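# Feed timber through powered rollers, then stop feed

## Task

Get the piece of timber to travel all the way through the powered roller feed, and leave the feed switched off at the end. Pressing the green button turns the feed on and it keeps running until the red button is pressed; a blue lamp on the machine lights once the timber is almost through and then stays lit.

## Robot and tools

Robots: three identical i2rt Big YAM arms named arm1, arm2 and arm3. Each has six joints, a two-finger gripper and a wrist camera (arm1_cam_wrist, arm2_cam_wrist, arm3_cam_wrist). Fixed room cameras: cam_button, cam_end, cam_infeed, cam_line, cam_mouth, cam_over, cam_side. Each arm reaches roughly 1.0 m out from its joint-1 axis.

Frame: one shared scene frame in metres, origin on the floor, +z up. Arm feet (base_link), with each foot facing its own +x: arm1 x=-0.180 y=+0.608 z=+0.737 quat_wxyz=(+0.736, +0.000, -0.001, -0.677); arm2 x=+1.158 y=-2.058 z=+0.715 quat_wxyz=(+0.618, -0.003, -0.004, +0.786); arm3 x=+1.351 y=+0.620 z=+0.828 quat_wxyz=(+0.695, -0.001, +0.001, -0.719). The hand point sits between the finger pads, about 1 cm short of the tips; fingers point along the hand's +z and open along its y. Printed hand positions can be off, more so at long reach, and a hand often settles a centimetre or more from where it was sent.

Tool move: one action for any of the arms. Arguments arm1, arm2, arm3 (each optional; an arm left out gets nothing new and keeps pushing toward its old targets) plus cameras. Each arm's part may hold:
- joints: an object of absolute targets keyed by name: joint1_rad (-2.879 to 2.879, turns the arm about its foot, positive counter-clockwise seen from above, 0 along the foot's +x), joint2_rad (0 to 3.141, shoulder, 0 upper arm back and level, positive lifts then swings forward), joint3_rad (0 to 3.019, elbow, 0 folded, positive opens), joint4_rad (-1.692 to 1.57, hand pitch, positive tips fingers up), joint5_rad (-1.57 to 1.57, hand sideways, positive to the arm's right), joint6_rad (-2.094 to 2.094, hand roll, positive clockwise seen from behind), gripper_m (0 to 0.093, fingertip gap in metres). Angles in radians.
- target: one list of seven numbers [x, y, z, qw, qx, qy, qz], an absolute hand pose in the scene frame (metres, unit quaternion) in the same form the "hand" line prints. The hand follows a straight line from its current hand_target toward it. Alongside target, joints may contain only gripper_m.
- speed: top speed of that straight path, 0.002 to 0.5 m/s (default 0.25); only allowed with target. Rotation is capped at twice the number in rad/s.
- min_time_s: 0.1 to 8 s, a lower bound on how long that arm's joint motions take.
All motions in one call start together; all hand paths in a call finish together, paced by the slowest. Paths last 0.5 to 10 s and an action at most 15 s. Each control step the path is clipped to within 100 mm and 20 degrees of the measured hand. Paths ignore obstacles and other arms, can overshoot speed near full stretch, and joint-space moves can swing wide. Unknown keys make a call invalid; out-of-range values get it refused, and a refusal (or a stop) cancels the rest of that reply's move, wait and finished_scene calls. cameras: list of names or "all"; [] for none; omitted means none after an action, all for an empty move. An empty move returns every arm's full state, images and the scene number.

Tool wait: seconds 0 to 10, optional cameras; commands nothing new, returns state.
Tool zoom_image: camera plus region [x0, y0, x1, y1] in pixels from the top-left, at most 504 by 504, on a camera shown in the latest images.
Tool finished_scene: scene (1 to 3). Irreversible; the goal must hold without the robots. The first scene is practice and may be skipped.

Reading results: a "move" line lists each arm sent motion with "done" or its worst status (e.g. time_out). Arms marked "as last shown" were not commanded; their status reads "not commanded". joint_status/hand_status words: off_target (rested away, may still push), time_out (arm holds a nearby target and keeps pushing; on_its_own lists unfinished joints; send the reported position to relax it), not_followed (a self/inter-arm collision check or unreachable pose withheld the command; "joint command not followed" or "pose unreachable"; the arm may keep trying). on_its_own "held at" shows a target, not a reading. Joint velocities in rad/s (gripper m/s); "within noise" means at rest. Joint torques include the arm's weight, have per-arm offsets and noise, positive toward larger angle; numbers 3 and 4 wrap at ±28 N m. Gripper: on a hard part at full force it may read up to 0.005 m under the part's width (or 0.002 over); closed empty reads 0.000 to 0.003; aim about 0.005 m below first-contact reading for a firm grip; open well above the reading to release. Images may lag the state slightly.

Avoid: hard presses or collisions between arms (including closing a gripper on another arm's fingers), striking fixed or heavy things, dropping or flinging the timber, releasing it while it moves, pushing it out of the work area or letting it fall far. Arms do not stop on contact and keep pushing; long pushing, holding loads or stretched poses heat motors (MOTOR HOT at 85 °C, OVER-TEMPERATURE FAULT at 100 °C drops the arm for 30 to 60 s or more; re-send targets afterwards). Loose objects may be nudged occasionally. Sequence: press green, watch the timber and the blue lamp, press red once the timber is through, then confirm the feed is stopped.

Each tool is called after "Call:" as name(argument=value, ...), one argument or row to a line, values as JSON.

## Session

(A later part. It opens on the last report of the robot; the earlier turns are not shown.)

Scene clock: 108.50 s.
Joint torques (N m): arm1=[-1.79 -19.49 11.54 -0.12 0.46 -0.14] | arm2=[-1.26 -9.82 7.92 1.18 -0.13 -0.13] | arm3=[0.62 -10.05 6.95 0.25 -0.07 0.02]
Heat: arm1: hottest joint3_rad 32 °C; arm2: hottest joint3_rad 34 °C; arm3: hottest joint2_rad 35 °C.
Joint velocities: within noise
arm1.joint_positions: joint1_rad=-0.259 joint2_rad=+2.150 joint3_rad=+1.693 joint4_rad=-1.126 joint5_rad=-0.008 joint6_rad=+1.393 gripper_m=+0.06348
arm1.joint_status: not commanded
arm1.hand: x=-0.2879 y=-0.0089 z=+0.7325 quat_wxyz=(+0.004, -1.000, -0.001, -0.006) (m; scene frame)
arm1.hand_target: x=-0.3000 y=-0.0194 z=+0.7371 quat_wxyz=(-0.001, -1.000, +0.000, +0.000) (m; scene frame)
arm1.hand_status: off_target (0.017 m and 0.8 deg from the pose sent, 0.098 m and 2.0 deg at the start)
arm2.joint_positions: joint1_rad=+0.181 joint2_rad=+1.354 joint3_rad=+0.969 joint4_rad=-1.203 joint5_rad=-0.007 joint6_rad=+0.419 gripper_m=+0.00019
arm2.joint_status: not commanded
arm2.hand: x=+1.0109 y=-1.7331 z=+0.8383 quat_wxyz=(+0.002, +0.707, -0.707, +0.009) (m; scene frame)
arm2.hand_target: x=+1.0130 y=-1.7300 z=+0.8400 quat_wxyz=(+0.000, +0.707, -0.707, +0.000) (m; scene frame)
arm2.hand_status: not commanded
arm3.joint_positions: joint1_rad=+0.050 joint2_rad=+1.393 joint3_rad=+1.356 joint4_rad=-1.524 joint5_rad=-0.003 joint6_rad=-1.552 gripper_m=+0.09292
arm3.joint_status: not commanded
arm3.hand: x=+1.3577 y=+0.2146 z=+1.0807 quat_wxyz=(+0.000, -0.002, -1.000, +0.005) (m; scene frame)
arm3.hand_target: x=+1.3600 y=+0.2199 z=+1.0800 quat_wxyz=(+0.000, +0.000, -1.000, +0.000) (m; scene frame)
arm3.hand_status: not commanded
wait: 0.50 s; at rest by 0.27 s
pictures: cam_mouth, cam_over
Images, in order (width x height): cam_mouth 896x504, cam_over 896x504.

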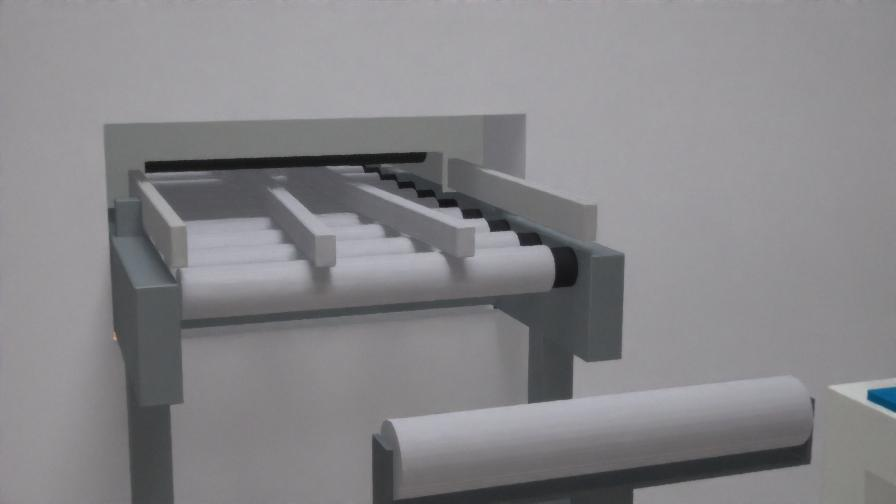

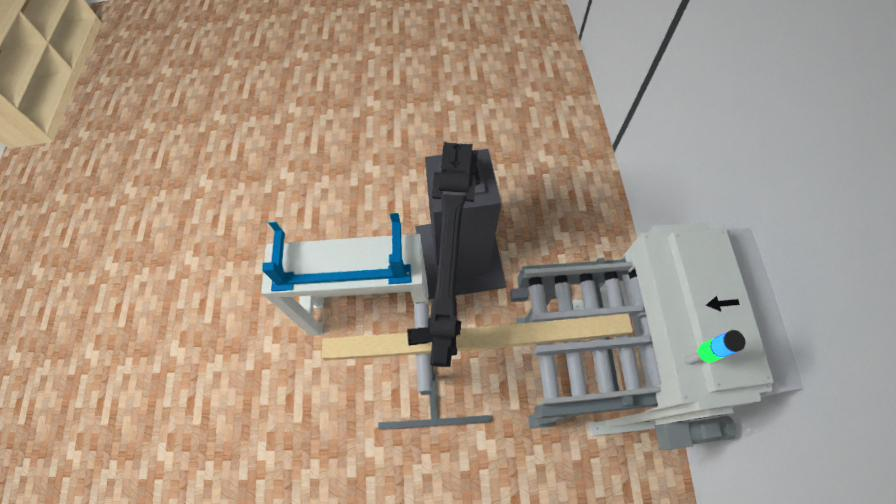

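Call:
move(
  arm1={"target": [-0.337, -0.019, 0.742, 0, 1, 0, 0], "speed": 0.06},
  arm2={"target": [1.0130, -1.7275, 0.792, 0, 0.707, -0.707, 0], "speed": 0.1},
  cameras=["cam_over", "cam_button"],
)

Call:
zoom_image(
  camera="cam_button",
  region=[300, 80, 552, 280],
)

Scene clock: 111.77 s.
Joint torques (N m): arm1=[-2.08 -20.37 11.89 -0.35 0.51 -0.18] | arm2=[-1.2 -5.66 6.24 2.07 -0.14 -0.12] | arm3=[-0.44 -10.05 7.13 0.39 -0.12 0]
Heat: arm1: hottest joint3_rad 32 °C; arm2: hottest joint3_rad 34 °C; arm3: hottest joint2_rad 35 °C.
move: arm1 off_target; arm2 off_target
Joint velocities: within noise
arm1.joint_positions: joint1_rad=-0.312 joint2_rad=+2.167 joint3_rad=+1.725 joint4_rad=-1.143 joint5_rad=-0.009 joint6_rad=+1.340 gripper_m=+0.06348
arm1.joint_status: not commanded
arm1.hand: x=-0.3214 y=-0.0087 z=+0.7331 quat_wxyz=(+0.005, -1.000, -0.001, -0.007) (m; scene frame)
arm1.hand_target: x=-0.3368 y=-0.0183 z=+0.7423 quat_wxyz=(-0.001, -1.000, +0.000, +0.000) (m; scene frame)
arm1.hand_status: off_target (0.021 m and 1.0 deg from the pose sent, 0.051 m and 0.8 deg at the start)
arm2.joint_positions: joint1_rad=+0.180 joint2_rad=+1.365 joint3_rad=+0.912 joint4_rad=-1.082 joint5_rad=-0.008 joint6_rad=+0.418 gripper_m=+0.00019
arm2.joint_status: not commanded
arm2.hand: x=+1.0083 y=-1.7267 z=+0.8149 quat_wxyz=(-0.007, +0.707, -0.707, -0.016) (m; scene frame)
arm2.hand_target: x=+1.0133 y=-1.7288 z=+0.7931 quat_wxyz=(+0.000, +0.707, -0.707, +0.000) (m; scene frame)
arm2.hand_status: off_target (0.023 m and 2.0 deg from the pose sent, 0.047 m and 1.1 deg at the start)
arm3: as last shown
pictures: cam_button, cam_over
Images, in order (width x height): cam_button 896x504, cam_over 896x504.

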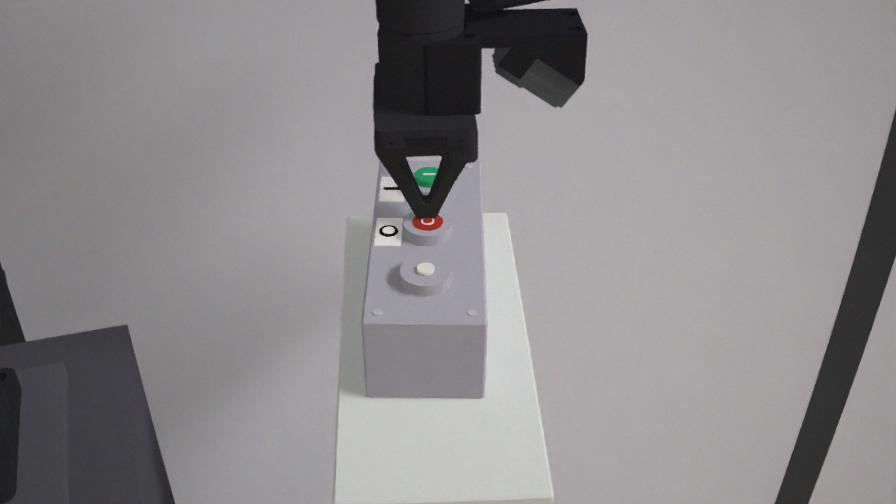

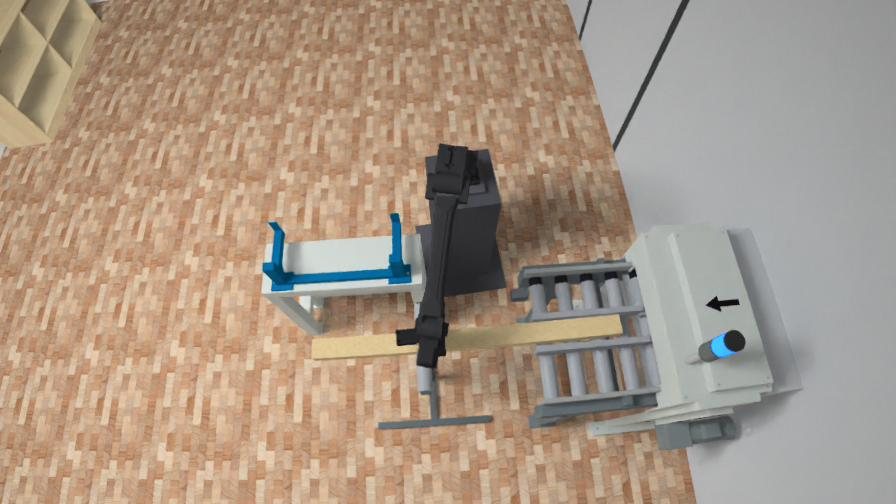

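Scaled by 2.000 from the camera's 896x504 image, which has a finer 1280x720 frame.

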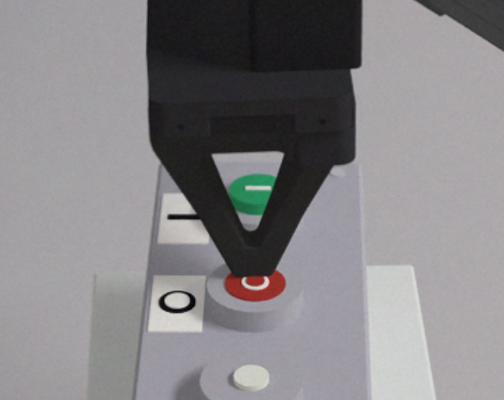

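Call:
move(
  arm1={"target": [-0.380, -0.018, 0.768, 0, 1, 0, 0], "speed": 0.08},
  arm2={"target": [1.0130, -1.730, 0.87, 0, 0.707, -0.707, 0], "speed": 0.1},
  cameras=["cam_over", "cam_end"],
)

Call:
zoom_image(
  camera="cam_end",
  region=[500, 150, 850, 400],
)

Scene clock: 118.03 s.
Joint torques (N m): arm1=[-1.73 -22.83 13.39 -0.7 0.33 -0.32] | arm2=[-1.32 -8.59 11.36 0.08 -0.1 -0.11] | arm3=[-1.03 -9.99 6.82 0.43 -0.09 0.01]
Heat: arm1: hottest joint3_rad 32 °C; arm2: hottest joint3_rad 34 °C; arm3: hottest joint2_rad 35 °C.
move: arm1 off_target; arm2 off_target
Joint velocities: within noise
arm1.joint_positions: joint1_rad=-0.379 joint2_rad=+2.193 joint3_rad=+1.778 joint4_rad=-1.207 joint5_rad=-0.003 joint6_rad=+1.294 gripper_m=+0.06348
arm1.joint_status: not commanded
arm1.hand: x=-0.3644 y=+0.0003 z=+0.7356 quat_wxyz=(+0.023, -1.000, +0.009, -0.009) (m; scene frame)
arm1.hand_target: x=-0.3794 y=-0.0162 z=+0.7683 quat_wxyz=(-0.001, -1.000, +0.000, +0.001) (m; scene frame)
arm1.hand_status: off_target (0.040 m and 3.0 deg from the pose sent, 0.069 m and 1.0 deg at the start)
arm2.joint_positions: joint1_rad=+0.180 joint2_rad=+1.315 joint3_rad=+0.983 joint4_rad=-1.264 joint5_rad=-0.008 joint6_rad=+0.418 gripper_m=+0.00019
arm2.joint_status: not commanded
arm2.hand: x=+1.0148 y=-1.7419 z=+0.8563 quat_wxyz=(+0.004, +0.707, -0.707, +0.012) (m; scene frame)
arm2.hand_target: x=+1.0132 y=-1.7304 z=+0.8699 quat_wxyz=(+0.000, +0.707, -0.707, +0.000) (m; scene frame)
arm2.hand_status: off_target (0.018 m and 1.5 deg from the pose sent, 0.055 m and 2.0 deg at the start)
arm3: as last shown
pictures: cam_end, cam_over
Images, in order (width x height): cam_end 896x504, cam_over 896x504.

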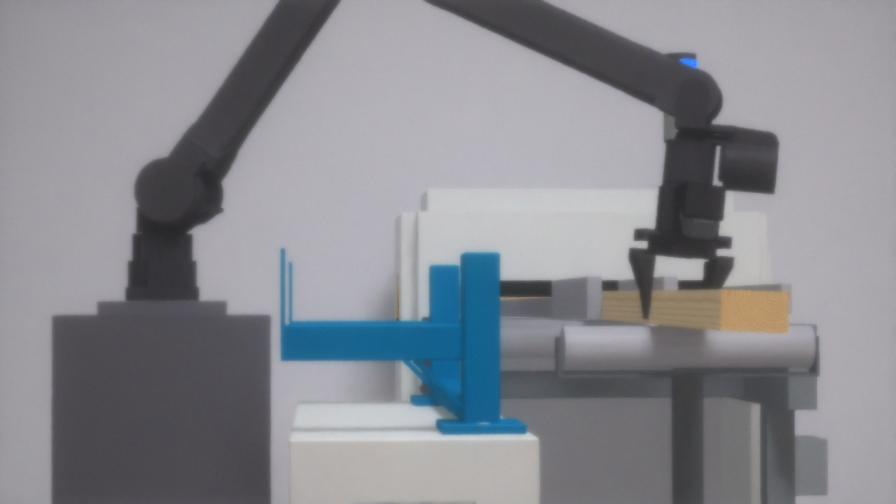

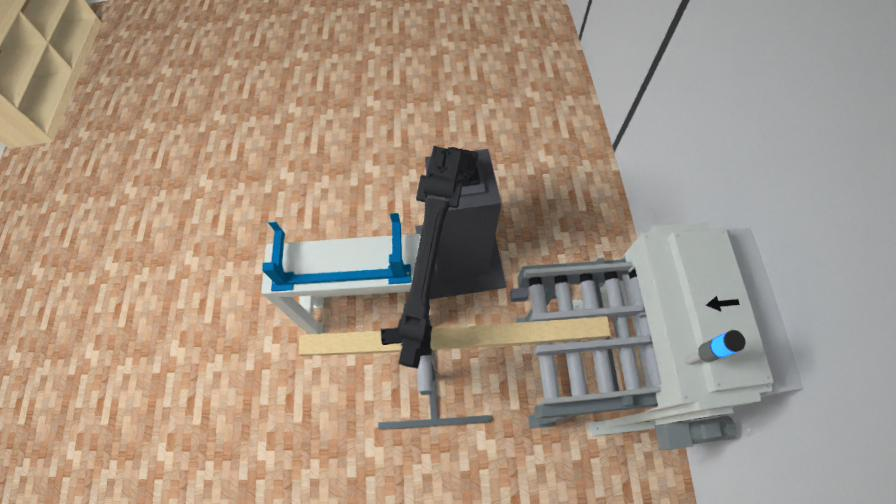

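Scaled by 1.440 from the camera's 896x504 image, which has a finer 1280x720 frame.

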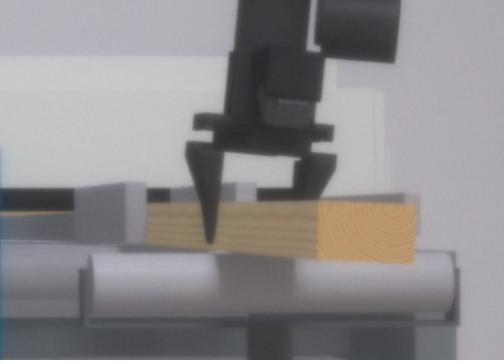

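Call:
move(
  arm1={"target": [-0.372, -0.010, 0.742, 0, 1, 0, 0], "speed": 0.08},
)

Call:
move(
  arm1={"joints": {"gripper_m": 0.093}},
  cameras=["cam_over", "cam_side", "cam_end"],
)

Scene clock: 120.93 s.
Joint torques (N m): arm1=[-1.08 -22.42 8.55 1.18 0.31 -0.25] | arm2=[-1.38 -8.59 11.33 0.09 -0.11 -0.12] | arm3=[1.08 -9.88 6.98 0.4 -0.1 0.01]
Heat: arm1: hottest joint3_rad 33 °C; arm2: hottest joint3_rad 35 °C; arm3: hottest joint2_rad 35 °C.
move: arm1 off_target
Joint velocities: within noise
arm1.joint_positions: joint1_rad=-0.379 joint2_rad=+2.193 joint3_rad=+1.773 joint4_rad=-1.193 joint5_rad=-0.002 joint6_rad=+1.294 gripper_m=+0.06348
arm1.joint_status: not commanded
arm1.hand: x=-0.3649 y=-0.0010 z=+0.7337 quat_wxyz=(+0.019, -1.000, +0.009, -0.008) (m; scene frame)
arm1.hand_target: x=-0.3718 y=-0.0097 z=+0.7422 quat_wxyz=(+0.000, -1.000, +0.000, +0.000) (m; scene frame)
arm1.hand_status: off_target (0.014 m and 2.6 deg from the pose sent, 0.014 m and 3.0 deg at the start)
arm2, arm3: as last shown
pictures: none

Scene clock: 121.57 s.
Joint torques (N m): arm1=[-1.08 -22.3 8.57 0.75 0.22 -0.17] | arm2=[-1.38 -8.7 11.33 0.1 -0.1 -0.12] | arm3=[0.44 -10.58 6.86 0.28 -0.09 -0.02]
Heat: arm1: hottest joint3_rad 33 °C; arm2: hottest joint3_rad 35 °C; arm3: hottest joint2_rad 35 °C.
move: arm1 done
Joint velocities: within noise
arm1.joint_positions: joint1_rad=-0.379 joint2_rad=+2.193 joint3_rad=+1.773 joint4_rad=-1.180 joint5_rad=+0.000 joint6_rad=+1.284 gripper_m=+0.09286
arm1.joint_status: all done
arm1.hand: x=-0.3662 y=-0.0039 z=+0.7336 quat_wxyz=(+0.013, -1.000, +0.004, -0.005) (m; scene frame)
arm1.hand_target: x=-0.3718 y=-0.0097 z=+0.7422 quat_wxyz=(+0.000, -1.000, +0.000, +0.000) (m; scene frame)
arm1.hand_status: not commanded
arm2, arm3: as last shown
pictures: cam_end, cam_over, cam_side
Images, in order (width x height): cam_end 896x504, cam_over 896x504, cam_side 896x504.

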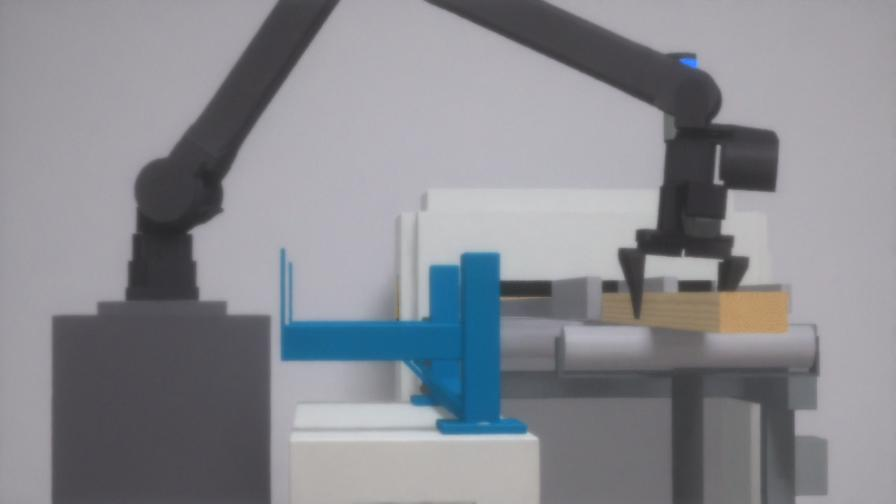

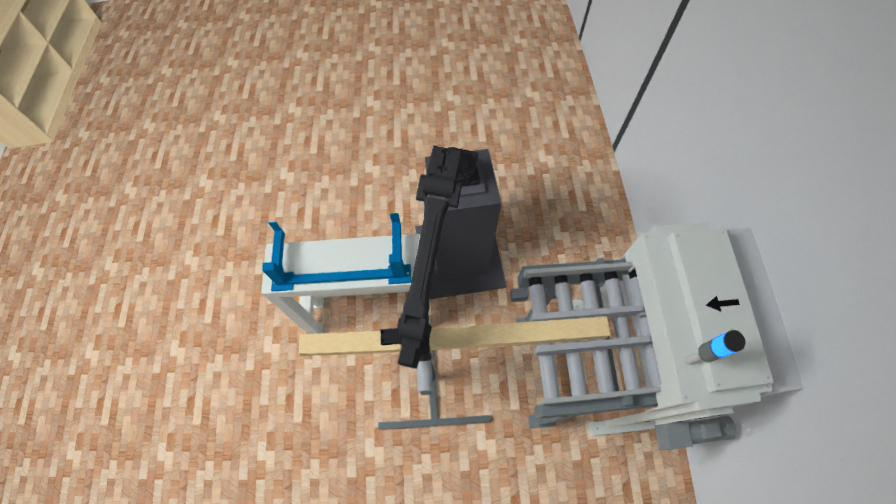

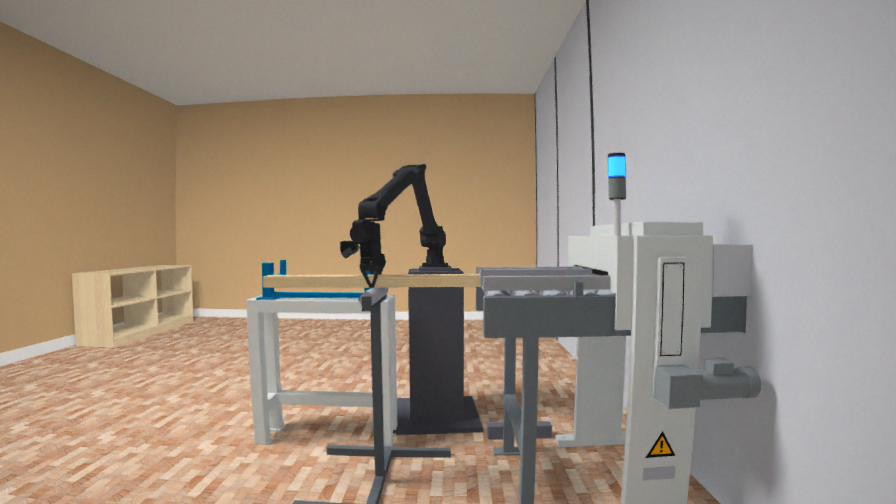

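Call:
move(
  arm1={"target": [-0.370, -0.012, 0.86, 0, 1, 0, 0], "speed": 0.15},
  cameras=["cam_over"],
)

Call:
finished_scene(
  scene=2,
)

Scene clock: 125.80 s.
Joint torques (N m): arm1=[-0.67 -22.36 12.6 0.09 0.21 -0.13] | arm2=[-1.32 -8.64 11.29 0.06 -0.11 -0.12] | arm3=[0.09 -9.47 6.71 0.42 -0.04 0]
Heat: arm1: hottest joint3_rad 33 °C; arm2: hottest joint3_rad 36 °C; arm3: hottest joint2_rad 35 °C.
move: arm1 off_target
Joint velocities: within noise
arm1.joint_positions: joint1_rad=-0.379 joint2_rad=+2.105 joint3_rad=+1.895 joint4_rad=-1.418 joint5_rad=+0.000 joint6_rad=+1.284 gripper_m=+0.09294
arm1.joint_status: not commanded
arm1.hand: x=-0.3644 y=+0.0027 z=+0.8332 quat_wxyz=(+0.026, -1.000, +0.004, -0.009) (m; scene frame)
arm1.hand_target: x=-0.3695 y=-0.0108 z=+0.8603 quat_wxyz=(+0.000, -1.000, +0.000, +0.000) (m; scene frame)
arm1.hand_status: off_target (0.031 m and 3.2 deg from the pose sent, 0.127 m and 1.7 deg at the start)
arm2, arm3: as last shown
pictures: cam_over
Images, in order (width x height): cam_over 896x504.

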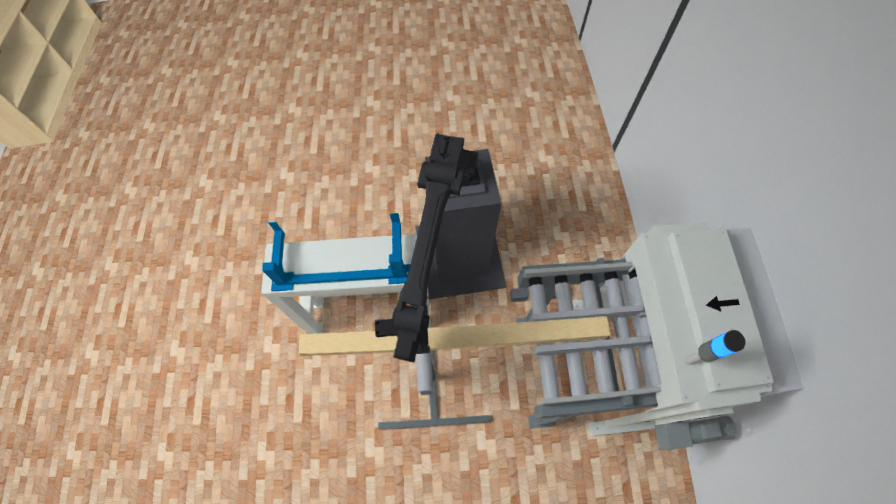

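The scene is finished: the task was done.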